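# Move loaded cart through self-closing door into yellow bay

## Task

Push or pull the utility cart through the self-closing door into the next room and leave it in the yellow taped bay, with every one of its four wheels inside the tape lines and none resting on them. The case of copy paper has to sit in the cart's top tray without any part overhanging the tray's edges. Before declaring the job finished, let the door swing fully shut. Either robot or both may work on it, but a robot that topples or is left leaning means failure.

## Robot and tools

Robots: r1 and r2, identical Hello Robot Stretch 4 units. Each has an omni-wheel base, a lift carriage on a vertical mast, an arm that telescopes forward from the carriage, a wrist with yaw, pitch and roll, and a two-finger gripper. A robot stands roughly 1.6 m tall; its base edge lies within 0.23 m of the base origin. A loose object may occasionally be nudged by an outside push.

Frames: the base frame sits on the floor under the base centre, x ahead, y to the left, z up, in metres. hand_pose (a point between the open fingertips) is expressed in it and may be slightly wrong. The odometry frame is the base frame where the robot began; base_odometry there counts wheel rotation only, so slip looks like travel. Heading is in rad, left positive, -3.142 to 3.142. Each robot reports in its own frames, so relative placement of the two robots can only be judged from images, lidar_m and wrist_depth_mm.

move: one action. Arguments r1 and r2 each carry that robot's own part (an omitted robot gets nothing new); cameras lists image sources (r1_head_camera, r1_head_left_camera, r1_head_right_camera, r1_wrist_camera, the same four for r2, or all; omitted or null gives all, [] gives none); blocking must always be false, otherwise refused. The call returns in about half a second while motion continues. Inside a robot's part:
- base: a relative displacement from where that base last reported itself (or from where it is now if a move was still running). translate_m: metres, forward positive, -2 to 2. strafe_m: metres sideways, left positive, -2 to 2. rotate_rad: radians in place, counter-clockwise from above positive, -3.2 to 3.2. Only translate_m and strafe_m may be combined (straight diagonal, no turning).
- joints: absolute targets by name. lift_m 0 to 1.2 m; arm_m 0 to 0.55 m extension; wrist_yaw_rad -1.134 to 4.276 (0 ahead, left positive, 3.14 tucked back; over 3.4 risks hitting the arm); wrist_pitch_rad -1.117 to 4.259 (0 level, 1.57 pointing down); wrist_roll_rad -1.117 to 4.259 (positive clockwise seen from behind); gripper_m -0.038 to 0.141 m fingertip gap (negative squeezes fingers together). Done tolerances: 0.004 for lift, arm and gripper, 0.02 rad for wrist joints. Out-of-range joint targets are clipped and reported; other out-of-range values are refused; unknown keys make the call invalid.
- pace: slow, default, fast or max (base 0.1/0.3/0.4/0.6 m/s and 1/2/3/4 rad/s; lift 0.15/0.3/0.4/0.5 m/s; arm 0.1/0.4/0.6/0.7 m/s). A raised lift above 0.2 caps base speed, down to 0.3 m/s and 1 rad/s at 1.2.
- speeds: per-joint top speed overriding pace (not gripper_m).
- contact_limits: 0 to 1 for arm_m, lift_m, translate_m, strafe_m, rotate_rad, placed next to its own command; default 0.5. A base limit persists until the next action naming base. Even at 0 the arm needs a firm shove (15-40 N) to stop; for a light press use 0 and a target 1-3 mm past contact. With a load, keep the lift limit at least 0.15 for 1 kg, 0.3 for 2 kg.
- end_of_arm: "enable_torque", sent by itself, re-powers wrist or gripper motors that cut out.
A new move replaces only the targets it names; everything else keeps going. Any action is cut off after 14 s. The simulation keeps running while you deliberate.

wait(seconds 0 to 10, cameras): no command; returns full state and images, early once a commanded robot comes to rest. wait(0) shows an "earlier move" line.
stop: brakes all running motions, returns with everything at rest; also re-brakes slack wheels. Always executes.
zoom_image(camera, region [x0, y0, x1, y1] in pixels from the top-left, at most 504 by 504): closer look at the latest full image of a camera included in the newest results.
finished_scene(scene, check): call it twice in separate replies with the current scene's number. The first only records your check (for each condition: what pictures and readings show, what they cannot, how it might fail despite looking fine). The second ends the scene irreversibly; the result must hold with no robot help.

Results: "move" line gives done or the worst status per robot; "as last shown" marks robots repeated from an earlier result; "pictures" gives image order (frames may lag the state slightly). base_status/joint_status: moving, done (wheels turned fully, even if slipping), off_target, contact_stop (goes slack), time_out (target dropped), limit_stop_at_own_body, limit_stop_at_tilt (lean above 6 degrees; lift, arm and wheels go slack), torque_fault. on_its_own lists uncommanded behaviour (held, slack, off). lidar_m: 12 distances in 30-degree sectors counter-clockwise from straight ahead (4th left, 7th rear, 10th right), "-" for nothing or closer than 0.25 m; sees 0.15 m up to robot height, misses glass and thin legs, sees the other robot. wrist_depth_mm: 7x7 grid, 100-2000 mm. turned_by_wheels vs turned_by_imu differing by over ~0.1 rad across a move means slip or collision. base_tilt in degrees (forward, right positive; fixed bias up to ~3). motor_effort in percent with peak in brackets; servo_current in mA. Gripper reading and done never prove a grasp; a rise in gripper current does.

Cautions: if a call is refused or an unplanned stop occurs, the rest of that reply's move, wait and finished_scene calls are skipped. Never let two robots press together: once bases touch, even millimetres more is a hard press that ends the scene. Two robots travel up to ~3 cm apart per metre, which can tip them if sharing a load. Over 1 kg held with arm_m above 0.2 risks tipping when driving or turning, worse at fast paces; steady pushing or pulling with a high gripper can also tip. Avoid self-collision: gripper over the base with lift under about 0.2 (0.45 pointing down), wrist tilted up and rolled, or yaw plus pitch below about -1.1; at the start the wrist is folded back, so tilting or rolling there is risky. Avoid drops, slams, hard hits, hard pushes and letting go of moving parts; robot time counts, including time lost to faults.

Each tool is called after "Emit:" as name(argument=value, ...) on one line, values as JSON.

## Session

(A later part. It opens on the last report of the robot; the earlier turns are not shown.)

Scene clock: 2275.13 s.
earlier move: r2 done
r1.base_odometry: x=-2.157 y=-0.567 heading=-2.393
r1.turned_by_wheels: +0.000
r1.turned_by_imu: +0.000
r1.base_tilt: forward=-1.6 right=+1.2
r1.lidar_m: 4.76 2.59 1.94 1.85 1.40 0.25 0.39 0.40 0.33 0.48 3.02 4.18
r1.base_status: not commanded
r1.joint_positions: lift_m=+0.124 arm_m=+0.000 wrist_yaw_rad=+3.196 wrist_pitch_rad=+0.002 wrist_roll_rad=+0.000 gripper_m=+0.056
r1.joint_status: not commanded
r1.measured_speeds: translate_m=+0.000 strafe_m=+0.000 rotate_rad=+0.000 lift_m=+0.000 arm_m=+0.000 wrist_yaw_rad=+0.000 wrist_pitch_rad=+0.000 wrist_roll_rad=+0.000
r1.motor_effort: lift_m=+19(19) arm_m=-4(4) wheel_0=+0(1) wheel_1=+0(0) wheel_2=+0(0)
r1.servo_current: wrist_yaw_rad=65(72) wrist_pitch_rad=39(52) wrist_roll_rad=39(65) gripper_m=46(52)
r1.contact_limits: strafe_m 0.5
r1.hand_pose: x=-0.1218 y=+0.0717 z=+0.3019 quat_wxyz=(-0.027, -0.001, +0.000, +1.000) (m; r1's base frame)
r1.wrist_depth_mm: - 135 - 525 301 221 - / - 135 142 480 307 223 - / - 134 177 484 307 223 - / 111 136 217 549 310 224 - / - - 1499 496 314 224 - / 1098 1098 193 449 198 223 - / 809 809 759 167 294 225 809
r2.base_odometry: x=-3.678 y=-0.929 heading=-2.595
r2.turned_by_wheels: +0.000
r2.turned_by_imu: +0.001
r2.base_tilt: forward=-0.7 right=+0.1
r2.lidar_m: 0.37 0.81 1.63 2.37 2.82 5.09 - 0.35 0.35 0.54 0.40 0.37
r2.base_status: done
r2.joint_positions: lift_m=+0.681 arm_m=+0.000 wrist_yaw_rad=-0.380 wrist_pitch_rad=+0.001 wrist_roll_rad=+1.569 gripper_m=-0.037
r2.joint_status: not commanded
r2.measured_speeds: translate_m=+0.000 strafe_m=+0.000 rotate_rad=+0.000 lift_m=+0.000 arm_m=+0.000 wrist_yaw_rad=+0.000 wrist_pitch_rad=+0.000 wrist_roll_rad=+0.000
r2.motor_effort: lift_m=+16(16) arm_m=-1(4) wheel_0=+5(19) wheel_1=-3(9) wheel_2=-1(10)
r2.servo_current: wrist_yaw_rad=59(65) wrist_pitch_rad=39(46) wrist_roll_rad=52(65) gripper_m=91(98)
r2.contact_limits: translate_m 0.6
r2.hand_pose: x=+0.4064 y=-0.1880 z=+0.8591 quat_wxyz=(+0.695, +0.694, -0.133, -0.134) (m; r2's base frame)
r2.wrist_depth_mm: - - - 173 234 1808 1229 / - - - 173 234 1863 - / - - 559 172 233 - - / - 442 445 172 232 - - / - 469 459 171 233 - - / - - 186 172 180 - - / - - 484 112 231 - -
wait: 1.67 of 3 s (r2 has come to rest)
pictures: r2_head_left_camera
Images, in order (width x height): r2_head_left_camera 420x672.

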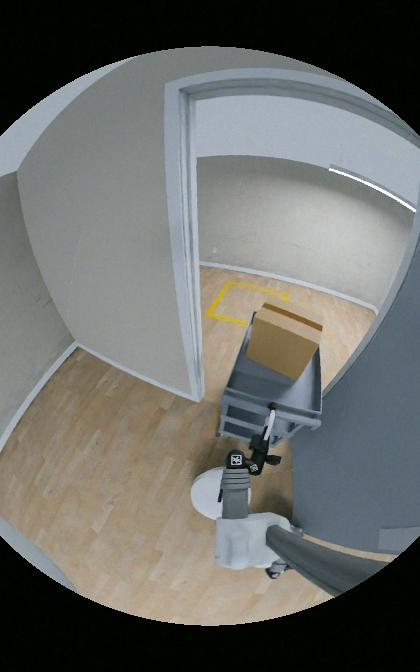

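Emit:
move(blocking=false, r2={"base": {"translate_m": 0.278, "strafe_m": -0.112}, "contact_limits": {"translate_m": 0.6}}, cameras=[])

Emit:
wait(seconds=3, cameras=["r2_head_left_camera"])

Emit:
zoom_image(camera="r2_head_left_camera", region=[200, 280, 360, 470])

Scene clock: 2354.93 s.
move: r2 moving
r1.base_odometry: x=-2.157 y=-0.567 heading=-2.393
r1.turned_by_wheels: +0.000
r1.turned_by_imu: +0.000
r1.base_tilt: forward=-1.6 right=+1.3
r1.lidar_m: 4.77 2.60 1.93 1.87 1.36 0.25 0.41 0.39 0.34 2.85 3.00 4.18
r1.base_status: not commanded
r1.joint_positions: lift_m=+0.124 arm_m=+0.000 wrist_yaw_rad=+3.196 wrist_pitch_rad=+0.002 wrist_roll_rad=+0.000 gripper_m=+0.056
r1.joint_status: not commanded
r1.measured_speeds: translate_m=+0.000 strafe_m=+0.000 rotate_rad=+0.000 lift_m=+0.000 arm_m=+0.000 wrist_yaw_rad=+0.000 wrist_pitch_rad=+0.000 wrist_roll_rad=+0.000
r1.motor_effort: lift_m=+19(19) arm_m=-4(4) wheel_0=+0(0) wheel_1=+0(0) wheel_2=+0(0)
r1.servo_current: wrist_yaw_rad=52(52) wrist_pitch_rad=46(46) wrist_roll_rad=65(65) gripper_m=39(52)
r1.contact_limits: strafe_m 0.5
r1.hand_pose: x=-0.1218 y=+0.0717 z=+0.3019 quat_wxyz=(-0.027, -0.001, +0.000, +1.000) (m; r1's base frame)
r1.wrist_depth_mm: - 135 - 525 300 222 - / - 135 143 480 307 223 - / - 134 177 484 309 223 - / 111 136 217 549 310 224 - / - - 1708 496 312 224 - / 597 1205 195 449 199 223 - / 591 809 750 167 293 225 809
r2.base_odometry: x=-3.711 y=-0.934 heading=-2.595
r2.turned_by_wheels: +0.000
r2.turned_by_imu: +0.000
r2.base_tilt: forward=-0.7 right=+0.1
r2.lidar_m: 0.37 0.78 1.48 2.36 2.87 5.08 - 0.37 0.36 0.52 0.42 0.37
r2.base_status: translate_m moving; strafe_m moving
r2.joint_positions: lift_m=+0.681 arm_m=+0.000 wrist_yaw_rad=-0.389 wrist_pitch_rad=+0.001 wrist_roll_rad=+1.569 gripper_m=-0.037
r2.joint_status: not commanded
r2.measured_speeds: translate_m=+0.121 strafe_m=-0.049 rotate_rad=-0.002 lift_m=+0.000 arm_m=+0.000 wrist_yaw_rad=-0.051 wrist_pitch_rad=+0.000 wrist_roll_rad=+0.000
r2.motor_effort: lift_m=+16(16) arm_m=-3(4) wheel_0=+13(20) wheel_1=+6(6) wheel_2=-17(18)
r2.servo_current: wrist_yaw_rad=39(59) wrist_pitch_rad=39(39) wrist_roll_rad=33(52) gripper_m=91(91)
r2.contact_limits: translate_m 0.6
r2.hand_pose: x=+0.4046 y=-0.1902 z=+0.8591 quat_wxyz=(+0.694, +0.693, -0.136, -0.137) (m; r2's base frame)
r2.wrist_depth_mm: - - - 180 241 1756 1182 / - - - 178 239 1921 - / - - - 176 237 - - / - 449 445 175 235 - - / - 455 455 172 231 - - / - 469 183 170 182 - - / - 477 477 112 229 - -
pictures: none
No camera images: "cameras" was empty.

Scene clock: 2356.83 s.
earlier move: r2 done
r1.base_odometry: x=-2.157 y=-0.567 heading=-2.393
r1.turned_by_wheels: +0.000
r1.turned_by_imu: +0.000
r1.base_tilt: forward=-1.6 right=+1.3
r1.lidar_m: 4.76 2.59 1.93 1.85 1.36 0.25 0.38 0.51 0.60 2.85 2.98 4.15
r1.base_status: not commanded
r1.joint_positions: lift_m=+0.124 arm_m=+0.000 wrist_yaw_rad=+3.196 wrist_pitch_rad=+0.002 wrist_roll_rad=+0.000 gripper_m=+0.056
r1.joint_status: not commanded
r1.measured_speeds: translate_m=+0.000 strafe_m=+0.000 rotate_rad=+0.000 lift_m=+0.000 arm_m=+0.000 wrist_yaw_rad=+0.000 wrist_pitch_rad=+0.000 wrist_roll_rad=+0.000
r1.motor_effort: lift_m=+19(19) arm_m=-4(4) wheel_0=+0(1) wheel_1=+0(0) wheel_2=+0(0)
r1.servo_current: wrist_yaw_rad=46(72) wrist_pitch_rad=39(46) wrist_roll_rad=26(72) gripper_m=39(52)
r1.contact_limits: strafe_m 0.5
r1.hand_pose: x=-0.1218 y=+0.0717 z=+0.3019 quat_wxyz=(-0.027, -0.001, +0.000, +1.000) (m; r1's base frame)
r1.wrist_depth_mm: - 135 1464 525 300 221 - / - 135 142 480 306 223 - / - 135 177 484 307 224 - / 111 136 217 554 310 224 - / 228 741 - 496 312 224 - / 603 691 197 449 198 222 - / 603 647 768 167 294 224 820
r2.base_odometry: x=-3.974 y=-0.978 heading=-2.595
r2.turned_by_wheels: +0.000
r2.turned_by_imu: +0.000
r2.base_tilt: forward=-0.7 right=+0.1
r2.lidar_m: 0.36 0.59 0.92 2.37 2.87 5.39 0.56 0.54 0.45 0.45 0.38 0.39
r2.base_status: done
r2.joint_positions: lift_m=+0.681 arm_m=+0.000 wrist_yaw_rad=-0.391 wrist_pitch_rad=+0.001 wrist_roll_rad=+1.569 gripper_m=-0.037
r2.joint_status: not commanded
r2.measured_speeds: translate_m=+0.000 strafe_m=+0.000 rotate_rad=+0.000 lift_m=+0.000 arm_m=+0.000 wrist_yaw_rad=+0.000 wrist_pitch_rad=+0.000 wrist_roll_rad=+0.000
r2.motor_effort: lift_m=+16(17) arm_m=+4(4) wheel_0=+0(20) wheel_1=+5(7) wheel_2=-4(22)
r2.servo_current: wrist_yaw_rad=52(72) wrist_pitch_rad=39(46) wrist_roll_rad=46(52) gripper_m=85(98)
r2.contact_limits: translate_m 0.6
r2.hand_pose: x=+0.4041 y=-0.1908 z=+0.8591 quat_wxyz=(+0.694, +0.693, -0.137, -0.138) (m; r2's base frame)
r2.wrist_depth_mm: - - - 167 225 1756 - / - - - 167 227 1863 - / - 473 433 168 229 - - / - 445 449 170 229 - - / - 469 462 171 231 - - / - - 183 171 182 - - / - - 500 112 233 1661 530
wait: 1.90 of 3 s (r2 has come to rest)
pictures: r2_head_left_camera
Images, in order (width x height): r2_head_left_camera 420x672.

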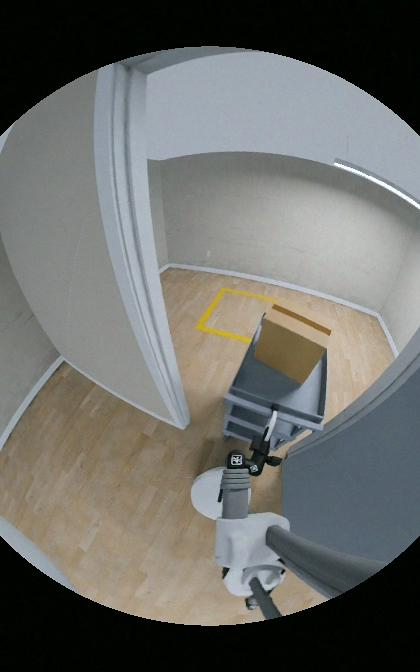

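Scaled by 2.653 from the camera's 420x672 image, which has a finer 600x960 frame.

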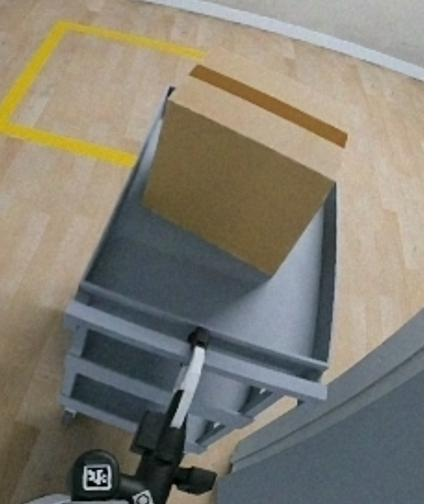

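Emit:
move(blocking=false, r2={"joints": {"gripper_m": 0.06}}, cameras=[])

Emit:
wait(seconds=2, cameras=[])

Emit:
move(blocking=false, r2={"base": {"rotate_rad": -0.39}, "joints": {"wrist_yaw_rad": 0.0}, "pace": "slow", "speeds": {"wrist_yaw_rad": 1.0}}, cameras=[])

Emit:
wait(seconds=2, cameras=["r2_head_left_camera"])

Emit:
zoom_image(camera="r2_head_left_camera", region=[150, 280, 310, 470])

Scene clock: 2391.67 s.
move: r2 moving
r1.base_odometry: x=-2.157 y=-0.567 heading=-2.393
r1.turned_by_wheels: +0.000
r1.turned_by_imu: +0.000
r1.base_tilt: forward=-1.6 right=+1.2
r1.lidar_m: 4.78 2.60 1.93 1.87 1.39 0.25 0.38 0.53 0.60 2.85 2.99 4.16
r1.base_status: not commanded
r1.joint_positions: lift_m=+0.124 arm_m=+0.000 wrist_yaw_rad=+3.196 wrist_pitch_rad=+0.002 wrist_roll_rad=+0.000 gripper_m=+0.056
r1.joint_status: not commanded
r1.measured_speeds: translate_m=+0.000 strafe_m=+0.000 rotate_rad=+0.000 lift_m=+0.000 arm_m=+0.000 wrist_yaw_rad=+0.000 wrist_pitch_rad=+0.000 wrist_roll_rad=+0.000
r1.motor_effort: lift_m=+19(19) arm_m=-4(4) wheel_0=+0(1) wheel_1=+0(0) wheel_2=+0(0)
r1.servo_current: wrist_yaw_rad=59(65) wrist_pitch_rad=52(52) wrist_roll_rad=52(59) gripper_m=46(52)
r1.contact_limits: strafe_m 0.5
r1.hand_pose: x=-0.1218 y=+0.0717 z=+0.3019 quat_wxyz=(-0.027, -0.001, +0.000, +1.000) (m; r1's base frame)
r1.wrist_depth_mm: - 135 1464 530 301 221 - / - 135 142 480 306 223 - / - 134 177 484 309 223 - / 111 136 217 544 309 224 - / 229 741 - 492 314 224 - / 609 691 196 445 199 223 - / 603 647 759 167 294 225 809
r2.base_odometry: x=-3.974 y=-0.978 heading=-2.595
r2.turned_by_wheels: +0.000
r2.turned_by_imu: +0.000
r2.base_tilt: forward=-0.7 right=+0.1
r2.lidar_m: 0.38 0.57 0.89 2.36 2.87 5.39 0.55 0.53 0.45 0.43 0.38 0.39
r2.base_status: not commanded
r2.joint_positions: lift_m=+0.681 arm_m=+0.000 wrist_yaw_rad=-0.391 wrist_pitch_rad=+0.001 wrist_roll_rad=+1.569 gripper_m=-0.012
r2.joint_status: gripper_m moving
r2.measured_speeds: translate_m=+0.000 strafe_m=+0.000 rotate_rad=+0.000 lift_m=+0.000 arm_m=+0.000 wrist_yaw_rad=+0.000 wrist_pitch_rad=+0.000 wrist_roll_rad=+0.000
r2.motor_effort: lift_m=+16(16) arm_m=+4(4) wheel_0=+1(1) wheel_1=+5(5) wheel_2=-4(5)
r2.servo_current: wrist_yaw_rad=59(72) wrist_pitch_rad=39(46) wrist_roll_rad=46(52) gripper_m=91(98)
r2.contact_limits: translate_m 0.6
r2.hand_pose: x=+0.4041 y=-0.1908 z=+0.8591 quat_wxyz=(+0.694, +0.693, -0.137, -0.138) (m; r2's base frame)
r2.wrist_depth_mm: - - - 170 230 1756 - / - - - 171 232 - - / - 480 439 172 233 - - / - 449 449 173 233 - - / - 477 469 174 235 - - / - - 187 174 185 - - / - - - 112 236 - 530
pictures: none
No camera images: "cameras" was empty.

Scene clock: 2392.83 s.
earlier move: r2 done
r1.base_odometry: x=-2.157 y=-0.567 heading=-2.393
r1.turned_by_wheels: +0.000
r1.turned_by_imu: +0.000
r1.base_tilt: forward=-1.6 right=+1.3
r1.lidar_m: 4.76 2.57 1.91 1.86 1.37 0.25 0.41 0.53 0.61 2.86 3.01 4.19
r1.base_status: not commanded
r1.joint_positions: lift_m=+0.124 arm_m=+0.000 wrist_yaw_rad=+3.196 wrist_pitch_rad=+0.002 wrist_roll_rad=+0.000 gripper_m=+0.056
r1.joint_status: not commanded
r1.measured_speeds: translate_m=+0.000 strafe_m=+0.000 rotate_rad=+0.000 lift_m=+0.000 arm_m=+0.000 wrist_yaw_rad=+0.000 wrist_pitch_rad=+0.000 wrist_roll_rad=+0.000
r1.motor_effort: lift_m=+19(19) arm_m=-4(4) wheel_0=+0(1) wheel_1=+0(0) wheel_2=+0(0)
r1.servo_current: wrist_yaw_rad=59(72) wrist_pitch_rad=39(52) wrist_roll_rad=33(65) gripper_m=46(52)
r1.contact_limits: strafe_m 0.5
r1.hand_pose: x=-0.1218 y=+0.0717 z=+0.3019 quat_wxyz=(-0.027, -0.001, +0.000, +1.000) (m; r1's base frame)
r1.wrist_depth_mm: - 135 1430 530 301 222 - / - 135 143 480 306 223 - / - 135 177 484 309 224 - / 111 135 218 549 309 224 - / 228 741 - 496 310 224 - / 603 699 196 449 198 222 - / 603 640 759 167 293 225 809
r2.base_odometry: x=-3.974 y=-0.978 heading=-2.595
r2.turned_by_wheels: +0.000
r2.turned_by_imu: +0.000
r2.base_tilt: forward=-0.7 right=+0.1
r2.lidar_m: 0.39 0.58 0.90 2.37 2.90 5.37 0.54 0.51 0.46 0.44 0.38 0.40
r2.base_status: not commanded
r2.joint_positions: lift_m=+0.681 arm_m=+0.000 wrist_yaw_rad=-0.388 wrist_pitch_rad=+0.001 wrist_roll_rad=+1.569 gripper_m=+0.060
r2.joint_status: all done
r2.measured_speeds: translate_m=+0.000 strafe_m=+0.000 rotate_rad=+0.000 lift_m=+0.000 arm_m=+0.000 wrist_yaw_rad=+0.000 wrist_pitch_rad=+0.000 wrist_roll_rad=+0.000
r2.motor_effort: lift_m=+16(17) arm_m=+4(4) wheel_0=+1(1) wheel_1=+5(5) wheel_2=-4(5)
r2.servo_current: wrist_yaw_rad=52(72) wrist_pitch_rad=39(46) wrist_roll_rad=46(59) gripper_m=46(137)
r2.contact_limits: translate_m 0.6
r2.hand_pose: x=+0.4049 y=-0.1899 z=+0.8590 quat_wxyz=(+0.695, +0.693, -0.136, -0.137) (m; r2's base frame)
r2.wrist_depth_mm: - - - 181 239 1756 - / - - - 181 241 - - / - - 445 184 243 - - / - 473 466 185 245 - - / - - 480 186 246 - - / - - 196 187 196 - - / - - - 112 251 1756 521
wait: 1.17 of 2 s (r2 has come to rest)
pictures: none
No camera images: "cameras" was empty.

Scene clock: 2393.33 s.
move: r2 moving
r1.base_odometry: x=-2.157 y=-0.567 heading=-2.393
r1.turned_by_wheels: +0.000
r1.turned_by_imu: +0.000
r1.base_tilt: forward=-1.6 right=+1.3
r1.lidar_m: 4.77 2.58 1.91 1.87 1.41 0.25 0.40 0.55 0.62 2.86 2.99 4.19
r1.base_status: not commanded
r1.joint_positions: lift_m=+0.124 arm_m=+0.000 wrist_yaw_rad=+3.196 wrist_pitch_rad=+0.002 wrist_roll_rad=+0.000 gripper_m=+0.056
r1.joint_status: not commanded
r1.measured_speeds: translate_m=+0.000 strafe_m=+0.000 rotate_rad=+0.000 lift_m=+0.000 arm_m=+0.000 wrist_yaw_rad=+0.000 wrist_pitch_rad=+0.000 wrist_roll_rad=+0.000
r1.motor_effort: lift_m=+19(19) arm_m=-4(4) wheel_0=+0(0) wheel_1=+0(0) wheel_2=+0(0)
r1.servo_current: wrist_yaw_rad=46(78) wrist_pitch_rad=46(52) wrist_roll_rad=39(59) gripper_m=46(46)
r1.contact_limits: strafe_m 0.5
r1.hand_pose: x=-0.1218 y=+0.0717 z=+0.3019 quat_wxyz=(-0.027, -0.001, +0.000, +1.000) (m; r1's base frame)
r1.wrist_depth_mm: - 135 1464 530 300 221 - / - 135 142 480 306 223 - / - 134 177 484 307 224 - / 111 136 217 549 310 224 - / 229 820 1708 496 312 224 - / 603 691 196 449 198 223 - / 603 640 759 167 294 224 809
r2.base_odometry: x=-3.974 y=-0.978 heading=-2.721
r2.turned_by_wheels: -0.125
r2.turned_by_imu: -0.122
r2.base_tilt: forward=-0.7 right=+0.1
r2.lidar_m: 0.43 0.59 0.70 2.34 2.65 4.32 0.62 0.53 0.49 0.45 0.46 0.40
r2.base_status: rotate_rad moving
r2.joint_positions: lift_m=+0.681 arm_m=+0.000 wrist_yaw_rad=-0.030 wrist_pitch_rad=+0.001 wrist_roll_rad=+1.569 gripper_m=+0.060
r2.joint_status: wrist_yaw_rad moving
r2.measured_speeds: translate_m=+0.001 strafe_m=-0.001 rotate_rad=-0.491 lift_m=+0.000 arm_m=+0.000 wrist_yaw_rad=+0.714 wrist_pitch_rad=+0.000 wrist_roll_rad=+0.000
r2.motor_effort: lift_m=+16(17) arm_m=+4(4) wheel_0=+5(7) wheel_1=+6(9) wheel_2=+7(7)
r2.servo_current: wrist_yaw_rad=46(403) wrist_pitch_rad=39(46) wrist_roll_rad=46(52) gripper_m=46(52)
r2.hand_pose: x=+0.4565 y=-0.0959 z=+0.8590 quat_wxyz=(+0.708, +0.706, -0.010, -0.011) (m; r2's base frame)
r2.wrist_depth_mm: - 459 418 151 205 - - / - 418 418 158 213 - - / - 459 449 163 224 - - / - - 488 174 235 - - / - - 521 181 243 1808 - / - - 196 189 193 1808 500 / - - - 112 267 1921 1255
pictures: none
No camera images: "cameras" was empty.

Scene clock: 2394.37 s.
earlier move: r2 done
r1.base_odometry: x=-2.157 y=-0.567 heading=-2.393
r1.turned_by_wheels: +0.000
r1.turned_by_imu: +0.000
r1.base_tilt: forward=-1.6 right=+1.3
r1.lidar_m: 4.75 2.58 1.93 1.85 1.36 0.25 0.41 0.53 0.61 2.85 2.99 4.19
r1.base_status: not commanded
r1.joint_positions: lift_m=+0.124 arm_m=+0.000 wrist_yaw_rad=+3.196 wrist_pitch_rad=+0.002 wrist_roll_rad=+0.000 gripper_m=+0.056
r1.joint_status: not commanded
r1.measured_speeds: translate_m=+0.000 strafe_m=+0.000 rotate_rad=+0.000 lift_m=+0.000 arm_m=+0.000 wrist_yaw_rad=+0.000 wrist_pitch_rad=+0.000 wrist_roll_rad=+0.000
r1.motor_effort: lift_m=+19(19) arm_m=-4(4) wheel_0=-1(1) wheel_1=+0(0) wheel_2=+0(0)
r1.servo_current: wrist_yaw_rad=39(78) wrist_pitch_rad=33(52) wrist_roll_rad=52(65) gripper_m=39(46)
r1.contact_limits: strafe_m 0.5
r1.hand_pose: x=-0.1218 y=+0.0717 z=+0.3019 quat_wxyz=(-0.027, -0.001, +0.000, +1.000) (m; r1's base frame)
r1.wrist_depth_mm: - 135 266 525 301 221 - / - 135 142 480 306 223 - / - 134 177 480 309 224 - / 111 136 217 549 310 224 - / 228 809 1708 496 314 224 - / 603 715 196 445 199 223 - / 597 640 759 167 294 225 809
r2.base_odometry: x=-3.974 y=-0.978 heading=-2.984
r2.turned_by_wheels: -0.263
r2.turned_by_imu: -0.256
r2.base_tilt: forward=-0.7 right=+0.1
r2.lidar_m: 0.40 0.46 0.58 1.32 2.41 3.17 - 0.54 0.55 0.45 0.45 0.43
r2.base_status: done
r2.joint_positions: lift_m=+0.681 arm_m=+0.000 wrist_yaw_rad=-0.003 wrist_pitch_rad=+0.001 wrist_roll_rad=+1.569 gripper_m=+0.060
r2.joint_status: all done
r2.measured_speeds: translate_m=+0.000 strafe_m=+0.000 rotate_rad=+0.000 lift_m=+0.000 arm_m=+0.000 wrist_yaw_rad=+0.000 wrist_pitch_rad=+0.000 wrist_roll_rad=+0.000
r2.motor_effort: lift_m=+16(17) arm_m=+4(4) wheel_0=+5(8) wheel_1=+5(9) wheel_2=+6(9)
r2.servo_current: wrist_yaw_rad=33(403) wrist_pitch_rad=39(46) wrist_roll_rad=39(59) gripper_m=52(59)
r2.hand_pose: x=+0.4590 y=-0.0883 z=+0.8590 quat_wxyz=(+0.708, +0.706, -0.001, -0.001) (m; r2's base frame)
r2.wrist_depth_mm: - - - 191 251 1430 1118 / - - - 252 252 1537 258 / - - - 198 254 - - / - - 466 199 257 - - / - - 477 200 260 - - / - - 197 201 193 - - / - - 530 112 265 - -
wait: 1.03 of 2 s (r2 has come to rest)
pictures: r2_head_left_camera
Images, in order (width x height): r2_head_left_camera 420x672.

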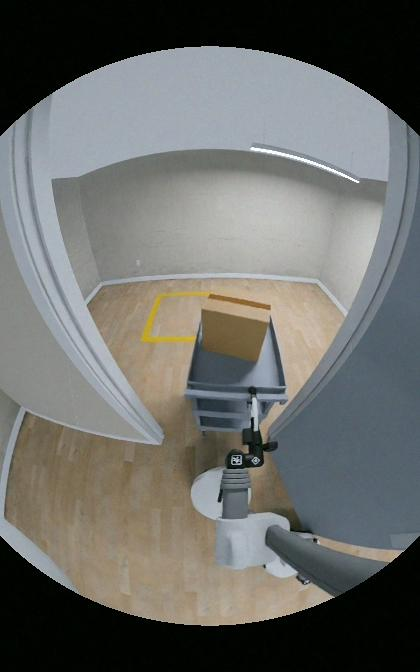

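Scaled by 2.653 from the camera's 420x672 image, which has a finer 600x960 frame.

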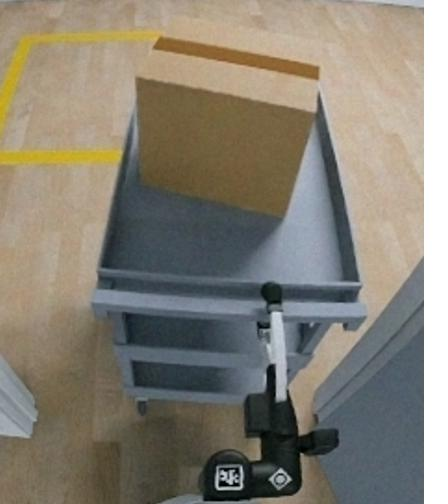

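Emit:
move(blocking=false, r2={"base": {"translate_m": 0.025, "strafe_m": -0.055}, "contact_limits": {"translate_m": 0.5}}, cameras=[])

Emit:
wait(seconds=2, cameras=[])

Emit:
move(blocking=false, r2={"joints": {"gripper_m": -0.038}}, cameras=[])

Emit:
wait(seconds=2.5, cameras=["r2_head_left_camera"])

Emit:
zoom_image(camera="r2_head_left_camera", region=[150, 280, 310, 470])

Scene clock: 2421.10 s.
move: r2 moving
r1.base_odometry: x=-2.157 y=-0.567 heading=-2.393
r1.turned_by_wheels: +0.000
r1.turned_by_imu: +0.000
r1.base_tilt: forward=-1.6 right=+1.2
r1.lidar_m: 4.74 2.58 1.95 1.85 1.41 0.25 0.39 0.54 0.65 2.86 3.00 4.19
r1.base_status: not commanded
r1.joint_positions: lift_m=+0.124 arm_m=+0.000 wrist_yaw_rad=+3.196 wrist_pitch_rad=+0.002 wrist_roll_rad=+0.000 gripper_m=+0.056
r1.joint_status: not commanded
r1.measured_speeds: translate_m=+0.000 strafe_m=+0.000 rotate_rad=+0.000 lift_m=+0.000 arm_m=+0.000 wrist_yaw_rad=+0.000 wrist_pitch_rad=+0.000 wrist_roll_rad=+0.000
r1.motor_effort: lift_m=+19(19) arm_m=-4(4) wheel_0=+0(1) wheel_1=+0(0) wheel_2=+0(0)
r1.servo_current: wrist_yaw_rad=59(65) wrist_pitch_rad=52(52) wrist_roll_rad=33(59) gripper_m=39(46)
r1.contact_limits: strafe_m 0.5
r1.hand_pose: x=-0.1218 y=+0.0717 z=+0.3019 quat_wxyz=(-0.027, -0.001, +0.000, +1.000) (m; r1's base frame)
r1.wrist_depth_mm: - 135 266 525 301 221 - / - 135 142 480 306 224 - / - 135 177 484 309 224 - / 111 136 217 549 310 224 - / 229 820 1708 492 312 224 - / 591 676 197 449 199 223 - / 585 627 750 167 294 224 809
r2.base_odometry: x=-3.991 y=-0.952 heading=-2.984
r2.turned_by_wheels: +0.000
r2.turned_by_imu: +0.000
r2.base_tilt: forward=-0.7 right=+0.1
r2.lidar_m: 0.39 0.40 0.59 1.24 2.47 3.23 - 0.53 0.55 0.42 0.41 0.42
r2.base_status: translate_m moving; strafe_m moving
r2.joint_positions: lift_m=+0.681 arm_m=+0.000 wrist_yaw_rad=-0.003 wrist_pitch_rad=+0.001 wrist_roll_rad=+1.569 gripper_m=+0.060
r2.joint_status: not commanded
r2.measured_speeds: translate_m=+0.051 strafe_m=-0.110 rotate_rad=+0.000 lift_m=+0.000 arm_m=+0.000 wrist_yaw_rad=+0.000 wrist_pitch_rad=+0.000 wrist_roll_rad=+0.000
r2.motor_effort: lift_m=+16(17) arm_m=+4(4) wheel_0=+13(13) wheel_1=-8(10) wheel_2=-7(9)
r2.servo_current: wrist_yaw_rad=46(52) wrist_pitch_rad=39(39) wrist_roll_rad=46(59) gripper_m=46(59)
r2.contact_limits: translate_m 0.5
r2.hand_pose: x=+0.4590 y=-0.0883 z=+0.8590 quat_wxyz=(+0.708, +0.706, -0.001, -0.001) (m; r2's base frame)
r2.wrist_depth_mm: - - - 180 - 1808 1205 / - - - 180 241 247 246 / - - - 183 242 - - / - - 480 185 246 - - / - - 459 187 246 - - / - - 197 188 194 - - / - - 512 112 252 - -
pictures: none
No camera images: "cameras" was empty.

Scene clock: 2421.87 s.
earlier move: r2 done
r1.base_odometry: x=-2.157 y=-0.567 heading=-2.393
r1.turned_by_wheels: +0.000
r1.turned_by_imu: +0.000
r1.base_tilt: forward=-1.6 right=+1.2
r1.lidar_m: 4.76 2.56 1.94 1.86 1.37 0.25 0.43 0.53 0.68 2.86 2.99 4.14
r1.base_status: not commanded
r1.joint_positions: lift_m=+0.124 arm_m=+0.000 wrist_yaw_rad=+3.196 wrist_pitch_rad=+0.002 wrist_roll_rad=+0.000 gripper_m=+0.056
r1.joint_status: not commanded
r1.measured_speeds: translate_m=+0.000 strafe_m=+0.000 rotate_rad=+0.000 lift_m=+0.000 arm_m=+0.000 wrist_yaw_rad=+0.000 wrist_pitch_rad=+0.000 wrist_roll_rad=+0.000
r1.motor_effort: lift_m=+19(19) arm_m=-4(4) wheel_0=+0(1) wheel_1=+0(0) wheel_2=+0(0)
r1.servo_current: wrist_yaw_rad=39(65) wrist_pitch_rad=39(52) wrist_roll_rad=39(59) gripper_m=33(46)
r1.contact_limits: strafe_m 0.5
r1.hand_pose: x=-0.1218 y=+0.0717 z=+0.3019 quat_wxyz=(-0.027, -0.001, +0.000, +1.000) (m; r1's base frame)
r1.wrist_depth_mm: - 135 1281 530 301 222 - / - 135 142 480 304 223 - / - 134 177 484 309 224 - / 111 136 217 549 310 224 - / 229 707 - 492 312 224 - / 591 647 196 449 198 223 - / 585 615 759 167 294 224 798
r2.base_odometry: x=-4.007 y=-0.928 heading=-2.984
r2.turned_by_wheels: +0.000
r2.turned_by_imu: +0.000
r2.base_tilt: forward=-0.7 right=+0.1
r2.lidar_m: 0.41 0.42 0.62 1.23 2.50 3.27 - 0.53 0.51 0.39 0.39 0.43
r2.base_status: done
r2.joint_positions: lift_m=+0.681 arm_m=+0.000 wrist_yaw_rad=-0.001 wrist_pitch_rad=+0.001 wrist_roll_rad=+1.569 gripper_m=+0.060
r2.joint_status: not commanded
r2.measured_speeds: translate_m=+0.000 strafe_m=+0.000 rotate_rad=+0.000 lift_m=+0.000 arm_m=+0.000 wrist_yaw_rad=+0.000 wrist_pitch_rad=+0.000 wrist_roll_rad=+0.000
r2.motor_effort: lift_m=+16(17) arm_m=+4(4) wheel_0=+2(13) wheel_1=-5(10) wheel_2=-5(9)
r2.servo_current: wrist_yaw_rad=39(59) wrist_pitch_rad=46(46) wrist_roll_rad=52(59) gripper_m=52(59)
r2.contact_limits: translate_m 0.5
r2.hand_pose: x=+0.4592 y=-0.0876 z=+0.8590 quat_wxyz=(+0.708, +0.706, +0.000, -0.001) (m; r2's base frame)
r2.wrist_depth_mm: - - - - - 1756 1205 / - - - 185 185 1618 1160 / - - - 187 247 252 - / - - 554 189 248 - - / - 473 452 190 251 - - / - - 196 190 195 - - / - - 500 112 256 - -
wait: 0.77 of 2 s (r2 has come to rest)
pictures: none
No camera images: "cameras" was empty.

Scene clock: 2422.37 s.
move: r2 moving
r1.base_odometry: x=-2.157 y=-0.567 heading=-2.393
r1.turned_by_wheels: +0.000
r1.turned_by_imu: +0.000
r1.base_tilt: forward=-1.6 right=+1.3
r1.lidar_m: 4.77 2.59 1.96 1.87 1.39 0.25 0.39 0.52 0.64 2.85 3.02 4.22
r1.base_status: not commanded
r1.joint_positions: lift_m=+0.124 arm_m=+0.000 wrist_yaw_rad=+3.196 wrist_pitch_rad=+0.002 wrist_roll_rad=+0.000 gripper_m=+0.056
r1.joint_status: not commanded
r1.measured_speeds: translate_m=+0.000 strafe_m=+0.000 rotate_rad=+0.000 lift_m=+0.000 arm_m=+0.000 wrist_yaw_rad=+0.000 wrist_pitch_rad=+0.000 wrist_roll_rad=+0.000
r1.motor_effort: lift_m=+19(19) arm_m=-4(4) wheel_0=+0(0) wheel_1=+0(0) wheel_2=+0(0)
r1.servo_current: wrist_yaw_rad=52(59) wrist_pitch_rad=39(46) wrist_roll_rad=46(72) gripper_m=39(46)
r1.contact_limits: strafe_m 0.5
r1.hand_pose: x=-0.1218 y=+0.0717 z=+0.3019 quat_wxyz=(-0.027, -0.001, +0.000, +1.000) (m; r1's base frame)
r1.wrist_depth_mm: - 135 1281 525 300 221 - / - 135 142 480 306 223 - / - 134 177 484 307 224 - / 111 136 217 549 310 224 - / 229 699 - 496 312 224 - / 585 640 196 445 198 223 - / 585 615 759 167 293 224 809
r2.base_odometry: x=-4.007 y=-0.928 heading=-2.984
r2.turned_by_wheels: +0.000
r2.turned_by_imu: +0.000
r2.base_tilt: forward=-0.7 right=+0.0
r2.lidar_m: 0.41 0.40 0.59 1.23 2.48 3.28 - 0.52 0.49 0.38 0.38 0.42
r2.base_status: not commanded
r2.joint_positions: lift_m=+0.681 arm_m=+0.000 wrist_yaw_rad=-0.001 wrist_pitch_rad=+0.001 wrist_roll_rad=+1.569 gripper_m=+0.041
r2.joint_status: gripper_m moving
r2.measured_speeds: translate_m=+0.000 strafe_m=+0.000 rotate_rad=+0.000 lift_m=+0.000 arm_m=+0.000 wrist_yaw_rad=+0.000 wrist_pitch_rad=+0.000 wrist_roll_rad=+0.000
r2.motor_effort: lift_m=+16(17) arm_m=+4(4) wheel_0=+2(3) wheel_1=-4(4) wheel_2=-4(5)
r2.servo_current: wrist_yaw_rad=52(52) wrist_pitch_rad=46(46) wrist_roll_rad=59(59) gripper_m=124(130)
r2.contact_limits: translate_m 0.5
r2.hand_pose: x=+0.4592 y=-0.0876 z=+0.8590 quat_wxyz=(+0.708, +0.706, +0.000, -0.001) (m; r2's base frame)
r2.wrist_depth_mm: - - - - - 1756 1205 / - - - 185 185 1618 1160 / - - - 187 247 251 - / - - 549 189 248 - - / - 469 455 190 251 - - / - - 199 191 191 - - / - - 504 112 256 - -
pictures: none
No camera images: "cameras" was empty.

Scene clock: 2423.50 s.
earlier move: r2 done
r1.base_odometry: x=-2.157 y=-0.567 heading=-2.393
r1.turned_by_wheels: +0.000
r1.turned_by_imu: +0.000
r1.base_tilt: forward=-1.6 right=+1.3
r1.lidar_m: 4.78 2.58 1.94 1.86 1.37 0.25 0.42 0.52 0.62 2.85 3.02 4.18
r1.base_status: not commanded
r1.joint_positions: lift_m=+0.124 arm_m=+0.000 wrist_yaw_rad=+3.196 wrist_pitch_rad=+0.002 wrist_roll_rad=+0.000 gripper_m=+0.056
r1.joint_status: not commanded
r1.measured_speeds: translate_m=+0.000 strafe_m=+0.000 rotate_rad=+0.000 lift_m=+0.000 arm_m=+0.000 wrist_yaw_rad=+0.000 wrist_pitch_rad=+0.000 wrist_roll_rad=+0.000
r1.motor_effort: lift_m=+19(19) arm_m=-4(4) wheel_0=+0(1) wheel_1=+0(0) wheel_2=+0(0)
r1.servo_current: wrist_yaw_rad=52(65) wrist_pitch_rad=39(46) wrist_roll_rad=52(72) gripper_m=33(52)
r1.contact_limits: strafe_m 0.5
r1.hand_pose: x=-0.1218 y=+0.0717 z=+0.3019 quat_wxyz=(-0.027, -0.001, +0.000, +1.000) (m; r1's base frame)
r1.wrist_depth_mm: - 135 1255 525 300 222 - / - 135 142 480 307 224 - / - 134 177 484 309 224 - / 111 136 217 549 309 224 - / 229 707 - 492 312 224 - / 585 647 197 452 199 223 - / 585 615 759 167 294 225 809
r2.base_odometry: x=-4.007 y=-0.928 heading=-2.984
r2.turned_by_wheels: +0.000
r2.turned_by_imu: +0.000
r2.base_tilt: forward=-0.7 right=+0.1
r2.lidar_m: 0.39 0.41 0.61 1.22 2.48 3.27 - 0.50 0.49 0.40 0.37 0.41
r2.base_status: not commanded
r2.joint_positions: lift_m=+0.681 arm_m=+0.000 wrist_yaw_rad=+0.000 wrist_pitch_rad=+0.001 wrist_roll_rad=+1.569 gripper_m=-0.036
r2.joint_status: all done
r2.measured_speeds: translate_m=+0.000 strafe_m=+0.000 rotate_rad=+0.000 lift_m=+0.000 arm_m=+0.000 wrist_yaw_rad=+0.000 wrist_pitch_rad=+0.000 wrist_roll_rad=+0.000
r2.motor_effort: lift_m=+16(17) arm_m=+4(4) wheel_0=+3(3) wheel_1=-4(4) wheel_2=-1(5)
r2.servo_current: wrist_yaw_rad=46(59) wrist_pitch_rad=39(46) wrist_roll_rad=52(59) gripper_m=137(351)
r2.contact_limits: translate_m 0.5
r2.hand_pose: x=+0.4593 y=-0.0874 z=+0.8590 quat_wxyz=(+0.708, +0.706, +0.000, +0.000) (m; r2's base frame)
r2.wrist_depth_mm: - - - - - 1708 1229 / - - - 171 171 1537 1160 / - - - 173 234 256 - / - - 530 175 235 - - / - 455 449 177 236 - - / - - 183 178 179 - - / - - 496 112 241 - -
wait: 1.13 of 2.5 s (r2 has come to rest)
pictures: r2_head_left_camera
Images, in order (width x height): r2_head_left_camera 420x672.

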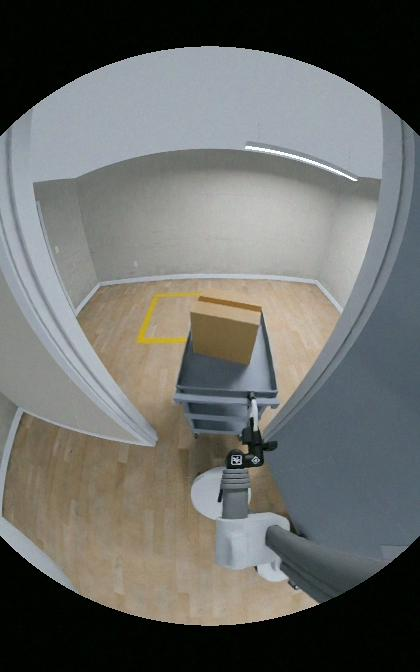

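Scaled by 2.653 from the camera's 420x672 image, which has a finer 600x960 frame.

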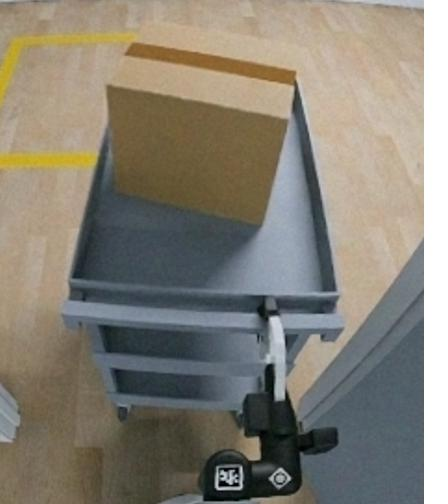

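Emit:
move(blocking=false, r2={"base": {"translate_m": 0.4}, "contact_limits": {"translate_m": 0.6}}, cameras=[])

Emit:
wait(seconds=3, cameras=["r2_head_left_camera"])

Emit:
zoom_image(camera="r2_head_left_camera", region=[150, 280, 310, 470])

Scene clock: 2459.47 s.
move: r2 moving
r1.base_odometry: x=-2.157 y=-0.567 heading=-2.393
r1.turned_by_wheels: +0.000
r1.turned_by_imu: +0.000
r1.base_tilt: forward=-1.6 right=+1.2
r1.lidar_m: 4.75 2.60 1.94 1.84 1.39 0.25 0.37 0.55 0.70 2.85 2.97 4.19
r1.base_status: not commanded
r1.joint_positions: lift_m=+0.124 arm_m=+0.000 wrist_yaw_rad=+3.196 wrist_pitch_rad=+0.002 wrist_roll_rad=+0.000 gripper_m=+0.056
r1.joint_status: not commanded
r1.measured_speeds: translate_m=+0.000 strafe_m=+0.000 rotate_rad=+0.000 lift_m=+0.000 arm_m=+0.000 wrist_yaw_rad=+0.000 wrist_pitch_rad=+0.000 wrist_roll_rad=+0.000
r1.motor_effort: lift_m=+19(19) arm_m=-4(4) wheel_0=+0(0) wheel_1=+0(0) wheel_2=+0(0)
r1.servo_current: wrist_yaw_rad=59(59) wrist_pitch_rad=39(52) wrist_roll_rad=39(59) gripper_m=39(46)
r1.contact_limits: strafe_m 0.5
r1.hand_pose: x=-0.1218 y=+0.0717 z=+0.3019 quat_wxyz=(-0.027, -0.001, +0.000, +1.000) (m; r1's base frame)
r1.wrist_depth_mm: - 135 1229 525 300 221 - / - 135 142 480 307 223 - / - 134 177 484 307 223 - / 111 136 217 549 310 224 - / 229 723 - 496 312 224 - / 609 661 197 452 198 224 - / 609 634 759 167 294 224 809
r2.base_odometry: x=-4.038 y=-0.933 heading=-2.984
r2.turned_by_wheels: +0.000
r2.turned_by_imu: +0.009
r2.base_tilt: forward=-0.7 right=+0.0
r2.lidar_m: 0.38 0.39 0.59 1.16 2.50 3.31 - 0.54 0.47 0.40 0.38 0.41
r2.base_status: translate_m moving
r2.joint_positions: lift_m=+0.681 arm_m=+0.000 wrist_yaw_rad=-0.007 wrist_pitch_rad=+0.001 wrist_roll_rad=+1.569 gripper_m=-0.037
r2.joint_status: not commanded
r2.measured_speeds: translate_m=+0.121 strafe_m=+0.009 rotate_rad=+0.006 lift_m=+0.000 arm_m=+0.000 wrist_yaw_rad=-0.061 wrist_pitch_rad=+0.000 wrist_roll_rad=+0.000
r2.motor_effort: lift_m=+16(17) arm_m=+4(4) wheel_0=+10(10) wheel_1=+10(13) wheel_2=-23(23)
r2.servo_current: wrist_yaw_rad=52(52) wrist_pitch_rad=33(52) wrist_roll_rad=39(59) gripper_m=85(137)
r2.contact_limits: translate_m 0.6
r2.hand_pose: x=+0.4587 y=-0.0893 z=+0.8590 quat_wxyz=(+0.708, +0.706, -0.002, -0.003) (m; r2's base frame)
r2.wrist_depth_mm: - - - - - 1808 1160 / - - - 165 179 1464 1138 / - - - 166 226 256 - / - - 559 167 228 - - / - 436 436 168 229 - - / - 459 183 168 179 - - / - - 477 112 230 - -
pictures: none
No camera images: "cameras" was empty.

Scene clock: 2461.77 s.
earlier move: r2 done
r1.base_odometry: x=-2.157 y=-0.567 heading=-2.393
r1.turned_by_wheels: +0.000
r1.turned_by_imu: +0.000
r1.base_tilt: forward=-1.6 right=+1.2
r1.lidar_m: 4.76 2.57 1.92 1.84 1.37 0.25 0.42 0.87 1.51 2.86 3.00 4.19
r1.base_status: not commanded
r1.joint_positions: lift_m=+0.124 arm_m=+0.000 wrist_yaw_rad=+3.196 wrist_pitch_rad=+0.002 wrist_roll_rad=+0.000 gripper_m=+0.056
r1.joint_status: not commanded
r1.measured_speeds: translate_m=+0.000 strafe_m=+0.000 rotate_rad=+0.000 lift_m=+0.000 arm_m=+0.000 wrist_yaw_rad=+0.000 wrist_pitch_rad=+0.000 wrist_roll_rad=+0.000
r1.motor_effort: lift_m=+19(19) arm_m=-4(4) wheel_0=+0(1) wheel_1=+0(0) wheel_2=+0(0)
r1.servo_current: wrist_yaw_rad=52(65) wrist_pitch_rad=39(52) wrist_roll_rad=46(65) gripper_m=46(46)
r1.contact_limits: strafe_m 0.5
r1.hand_pose: x=-0.1218 y=+0.0717 z=+0.3019 quat_wxyz=(-0.027, -0.001, +0.000, +1.000) (m; r1's base frame)
r1.wrist_depth_mm: - 135 1808 525 300 221 - / - 135 142 477 306 223 - / - 134 177 484 307 223 - / 111 136 217 492 312 224 - / 137 991 1060 496 314 224 - / 1205 976 196 445 199 223 - / - 809 759 167 294 224 809
r2.base_odometry: x=-4.402 y=-0.990 heading=-2.984
r2.turned_by_wheels: +0.000
r2.turned_by_imu: -0.002
r2.base_tilt: forward=-0.7 right=+0.1
r2.lidar_m: 0.38 0.43 2.56 0.51 2.48 3.31 0.96 0.66 0.35 0.28 0.35 0.40
r2.base_status: done
r2.joint_positions: lift_m=+0.681 arm_m=+0.000 wrist_yaw_rad=-0.009 wrist_pitch_rad=+0.001 wrist_roll_rad=+1.569 gripper_m=-0.037
r2.joint_status: not commanded
r2.measured_speeds: translate_m=+0.000 strafe_m=+0.000 rotate_rad=+0.000 lift_m=+0.000 arm_m=+0.000 wrist_yaw_rad=+0.000 wrist_pitch_rad=+0.000 wrist_roll_rad=+0.000
r2.motor_effort: lift_m=+16(17) arm_m=+4(4) wheel_0=+2(11) wheel_1=+3(13) wheel_2=-5(23)
r2.servo_current: wrist_yaw_rad=65(72) wrist_pitch_rad=39(52) wrist_roll_rad=46(59) gripper_m=85(137)
r2.contact_limits: translate_m 0.6
r2.hand_pose: x=+0.4585 y=-0.0899 z=+0.8590 quat_wxyz=(+0.708, +0.706, -0.003, -0.003) (m; r2's base frame)
r2.wrist_depth_mm: - - - - - 1708 1160 / - - - 154 211 219 220 / - - - 158 216 - - / - 508 436 163 223 - - / - 462 449 167 230 - - / - - 185 171 180 - - / - - 521 112 241 - -
wait: 2.30 of 3 s (r2 has come to rest)
pictures: r2_head_left_camera
Images, in order (width x height): r2_head_left_camera 420x672.

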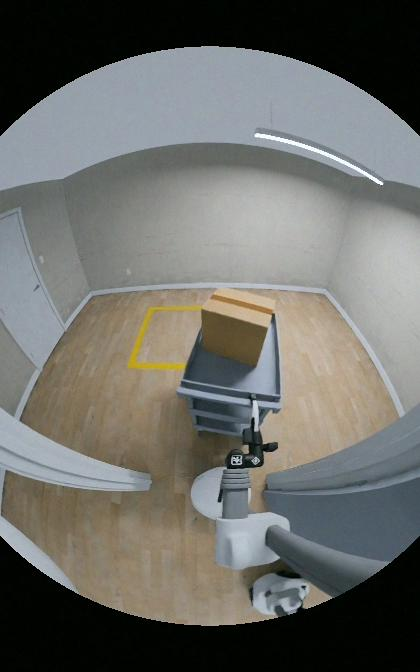

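Scaled by 2.653 from the camera's 420x672 image, which has a finer 600x960 frame.

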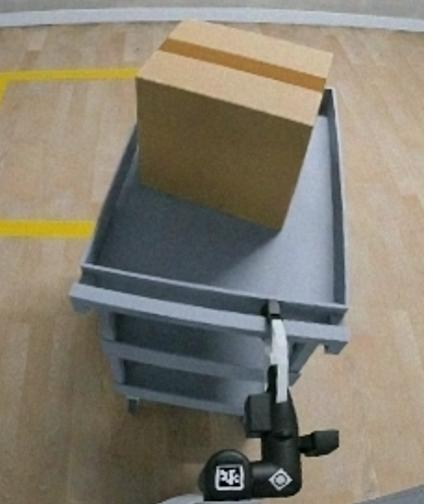

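Emit:
move(blocking=false, r2={"base": {"rotate_rad": -1.2}, "joints": {"wrist_yaw_rad": 1.2}, "pace": "slow", "speeds": {"wrist_yaw_rad": 0.6}}, cameras=[])

Emit:
wait(seconds=4, cameras=["r2_head_left_camera"])

Scene clock: 2541.53 s.
move: r2 moving
r1.base_odometry: x=-2.157 y=-0.567 heading=-2.393
r1.turned_by_wheels: +0.000
r1.turned_by_imu: +0.000
r1.base_tilt: forward=-1.6 right=+1.3
r1.lidar_m: 4.76 2.59 1.92 1.85 1.38 0.25 0.40 0.83 1.50 2.82 2.98 4.19
r1.base_status: not commanded
r1.joint_positions: lift_m=+0.124 arm_m=+0.000 wrist_yaw_rad=+3.196 wrist_pitch_rad=+0.002 wrist_roll_rad=+0.000 gripper_m=+0.056
r1.joint_status: not commanded
r1.measured_speeds: translate_m=+0.000 strafe_m=+0.000 rotate_rad=+0.000 lift_m=+0.000 arm_m=+0.000 wrist_yaw_rad=+0.000 wrist_pitch_rad=+0.000 wrist_roll_rad=+0.000
r1.motor_effort: lift_m=+19(19) arm_m=-4(4) wheel_0=+0(1) wheel_1=+0(0) wheel_2=+0(0)
r1.servo_current: wrist_yaw_rad=39(72) wrist_pitch_rad=39(46) wrist_roll_rad=59(65) gripper_m=39(46)
r1.contact_limits: strafe_m 0.5
r1.hand_pose: x=-0.1218 y=+0.0717 z=+0.3019 quat_wxyz=(-0.027, -0.001, +0.000, +1.000) (m; r1's base frame)
r1.wrist_depth_mm: - 135 1808 521 301 221 - / - 135 142 480 306 223 - / - 135 177 480 307 224 - / 111 135 217 492 310 224 - / 137 991 1042 496 312 224 - / 1229 960 196 449 198 223 - / - 809 759 167 293 224 809
r2.base_odometry: x=-4.402 y=-0.990 heading=-3.110
r2.turned_by_wheels: -0.126
r2.turned_by_imu: -0.122
r2.base_tilt: forward=-0.7 right=+0.0
r2.lidar_m: 0.41 0.42 2.67 0.51 2.45 2.97 - 0.86 0.39 0.31 0.34 0.42
r2.base_status: rotate_rad moving
r2.joint_positions: lift_m=+0.681 arm_m=+0.000 wrist_yaw_rad=+0.229 wrist_pitch_rad=+0.001 wrist_roll_rad=+1.569 gripper_m=-0.037
r2.joint_status: wrist_yaw_rad moving
r2.measured_speeds: translate_m=-0.001 strafe_m=+0.000 rotate_rad=-0.488 lift_m=+0.000 arm_m=+0.000 wrist_yaw_rad=+0.687 wrist_pitch_rad=+0.000 wrist_roll_rad=+0.000
r2.motor_effort: lift_m=+16(17) arm_m=+4(5) wheel_0=+2(7) wheel_1=+7(7) wheel_2=+7(7)
r2.servo_current: wrist_yaw_rad=137(280) wrist_pitch_rad=39(46) wrist_roll_rad=46(59) gripper_m=91(91)
r2.hand_pose: x=+0.4716 y=-0.0198 z=+0.8590 quat_wxyz=(+0.703, +0.702, +0.081, +0.080) (m; r2's base frame)
r2.wrist_depth_mm: - - - - - 1618 1205 / - - - 141 142 204 205 / - - 508 147 208 - - / - 436 427 154 217 - - / - - 477 163 227 - - / - - 185 170 180 732 - / - - 559 112 248 1661 -
pictures: none
No camera images: "cameras" was empty.

Scene clock: 2543.67 s.
earlier move: r2 off_target
r1.base_odometry: x=-2.157 y=-0.567 heading=-2.393
r1.turned_by_wheels: +0.000
r1.turned_by_imu: +0.000
r1.base_tilt: forward=-1.6 right=+1.3
r1.lidar_m: 4.76 2.59 1.91 1.86 1.39 0.25 0.40 0.87 1.48 2.86 3.01 4.17
r1.base_status: not commanded
r1.joint_positions: lift_m=+0.124 arm_m=+0.000 wrist_yaw_rad=+3.196 wrist_pitch_rad=+0.002 wrist_roll_rad=+0.000 gripper_m=+0.056
r1.joint_status: not commanded
r1.measured_speeds: translate_m=+0.000 strafe_m=+0.000 rotate_rad=+0.000 lift_m=+0.000 arm_m=+0.000 wrist_yaw_rad=+0.000 wrist_pitch_rad=+0.000 wrist_roll_rad=+0.000
r1.motor_effort: lift_m=+19(19) arm_m=-4(4) wheel_0=+0(1) wheel_1=+0(0) wheel_2=+0(0)
r1.servo_current: wrist_yaw_rad=52(78) wrist_pitch_rad=39(52) wrist_roll_rad=52(65) gripper_m=39(52)
r1.contact_limits: strafe_m 0.5
r1.hand_pose: x=-0.1218 y=+0.0717 z=+0.3019 quat_wxyz=(-0.027, -0.001, +0.000, +1.000) (m; r1's base frame)
r1.wrist_depth_mm: - 135 1205 525 301 221 - / - 135 142 480 306 223 - / - 134 177 480 307 223 - / 111 136 217 549 310 224 - / 137 991 1078 492 312 224 - / 1229 991 193 449 199 223 - / - 809 768 167 293 225 809
r2.base_odometry: x=-4.402 y=-0.990 heading=+2.099
r2.turned_by_wheels: -1.074
r2.turned_by_imu: -1.042
r2.base_tilt: forward=-0.7 right=+0.1
r2.lidar_m: 0.31 0.29 0.27 0.26 2.71 0.48 2.51 2.98 5.62 0.85 0.37 0.28
r2.base_status: done
r2.joint_positions: lift_m=+0.681 arm_m=+0.000 wrist_yaw_rad=+1.179 wrist_pitch_rad=+0.001 wrist_roll_rad=+1.569 gripper_m=-0.037
r2.joint_status: wrist_yaw_rad off_target (ended at +1.179, target +1.200)
r2.measured_speeds: translate_m=+0.000 strafe_m=+0.000 rotate_rad=+0.000 lift_m=+0.000 arm_m=+0.000 wrist_yaw_rad=+0.000 wrist_pitch_rad=+0.000 wrist_roll_rad=+0.000
r2.on_its_own: wrist_yaw_rad is at rest, and its servo_current (124 mA) is outside its rest range (0 to 104 mA)
r2.motor_effort: lift_m=+16(17) arm_m=-4(5) wheel_0=-2(19) wheel_1=+1(10) wheel_2=+4(18)
r2.servo_current: wrist_yaw_rad=124(345) wrist_pitch_rad=33(46) wrist_roll_rad=39(59) gripper_m=85(91)
r2.hand_pose: x=+0.3617 y=+0.2332 z=+0.8590 quat_wxyz=(+0.588, +0.587, +0.393, +0.393) (m; r2's base frame)
r2.wrist_depth_mm: - - - - - 1708 1205 / - - - 183 183 1808 1205 / - - - 180 241 249 248 / - - - 178 239 - - / - - 445 176 235 - - / - 442 186 173 181 - - / - 449 449 112 229 - -
wait: 2.13 of 4 s (r2 has come to rest)
pictures: r2_head_left_camera
Images, in order (width x height): r2_head_left_camera 420x672.

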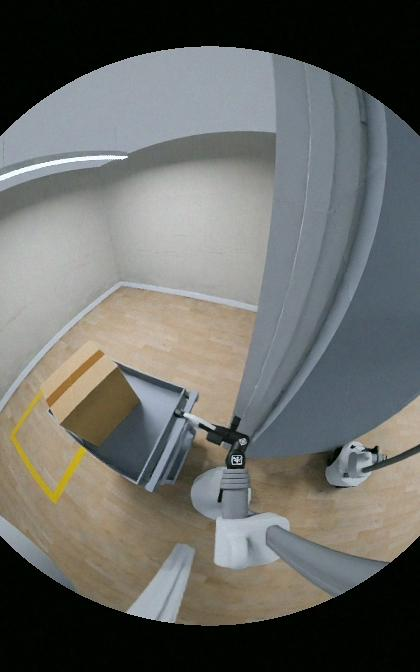

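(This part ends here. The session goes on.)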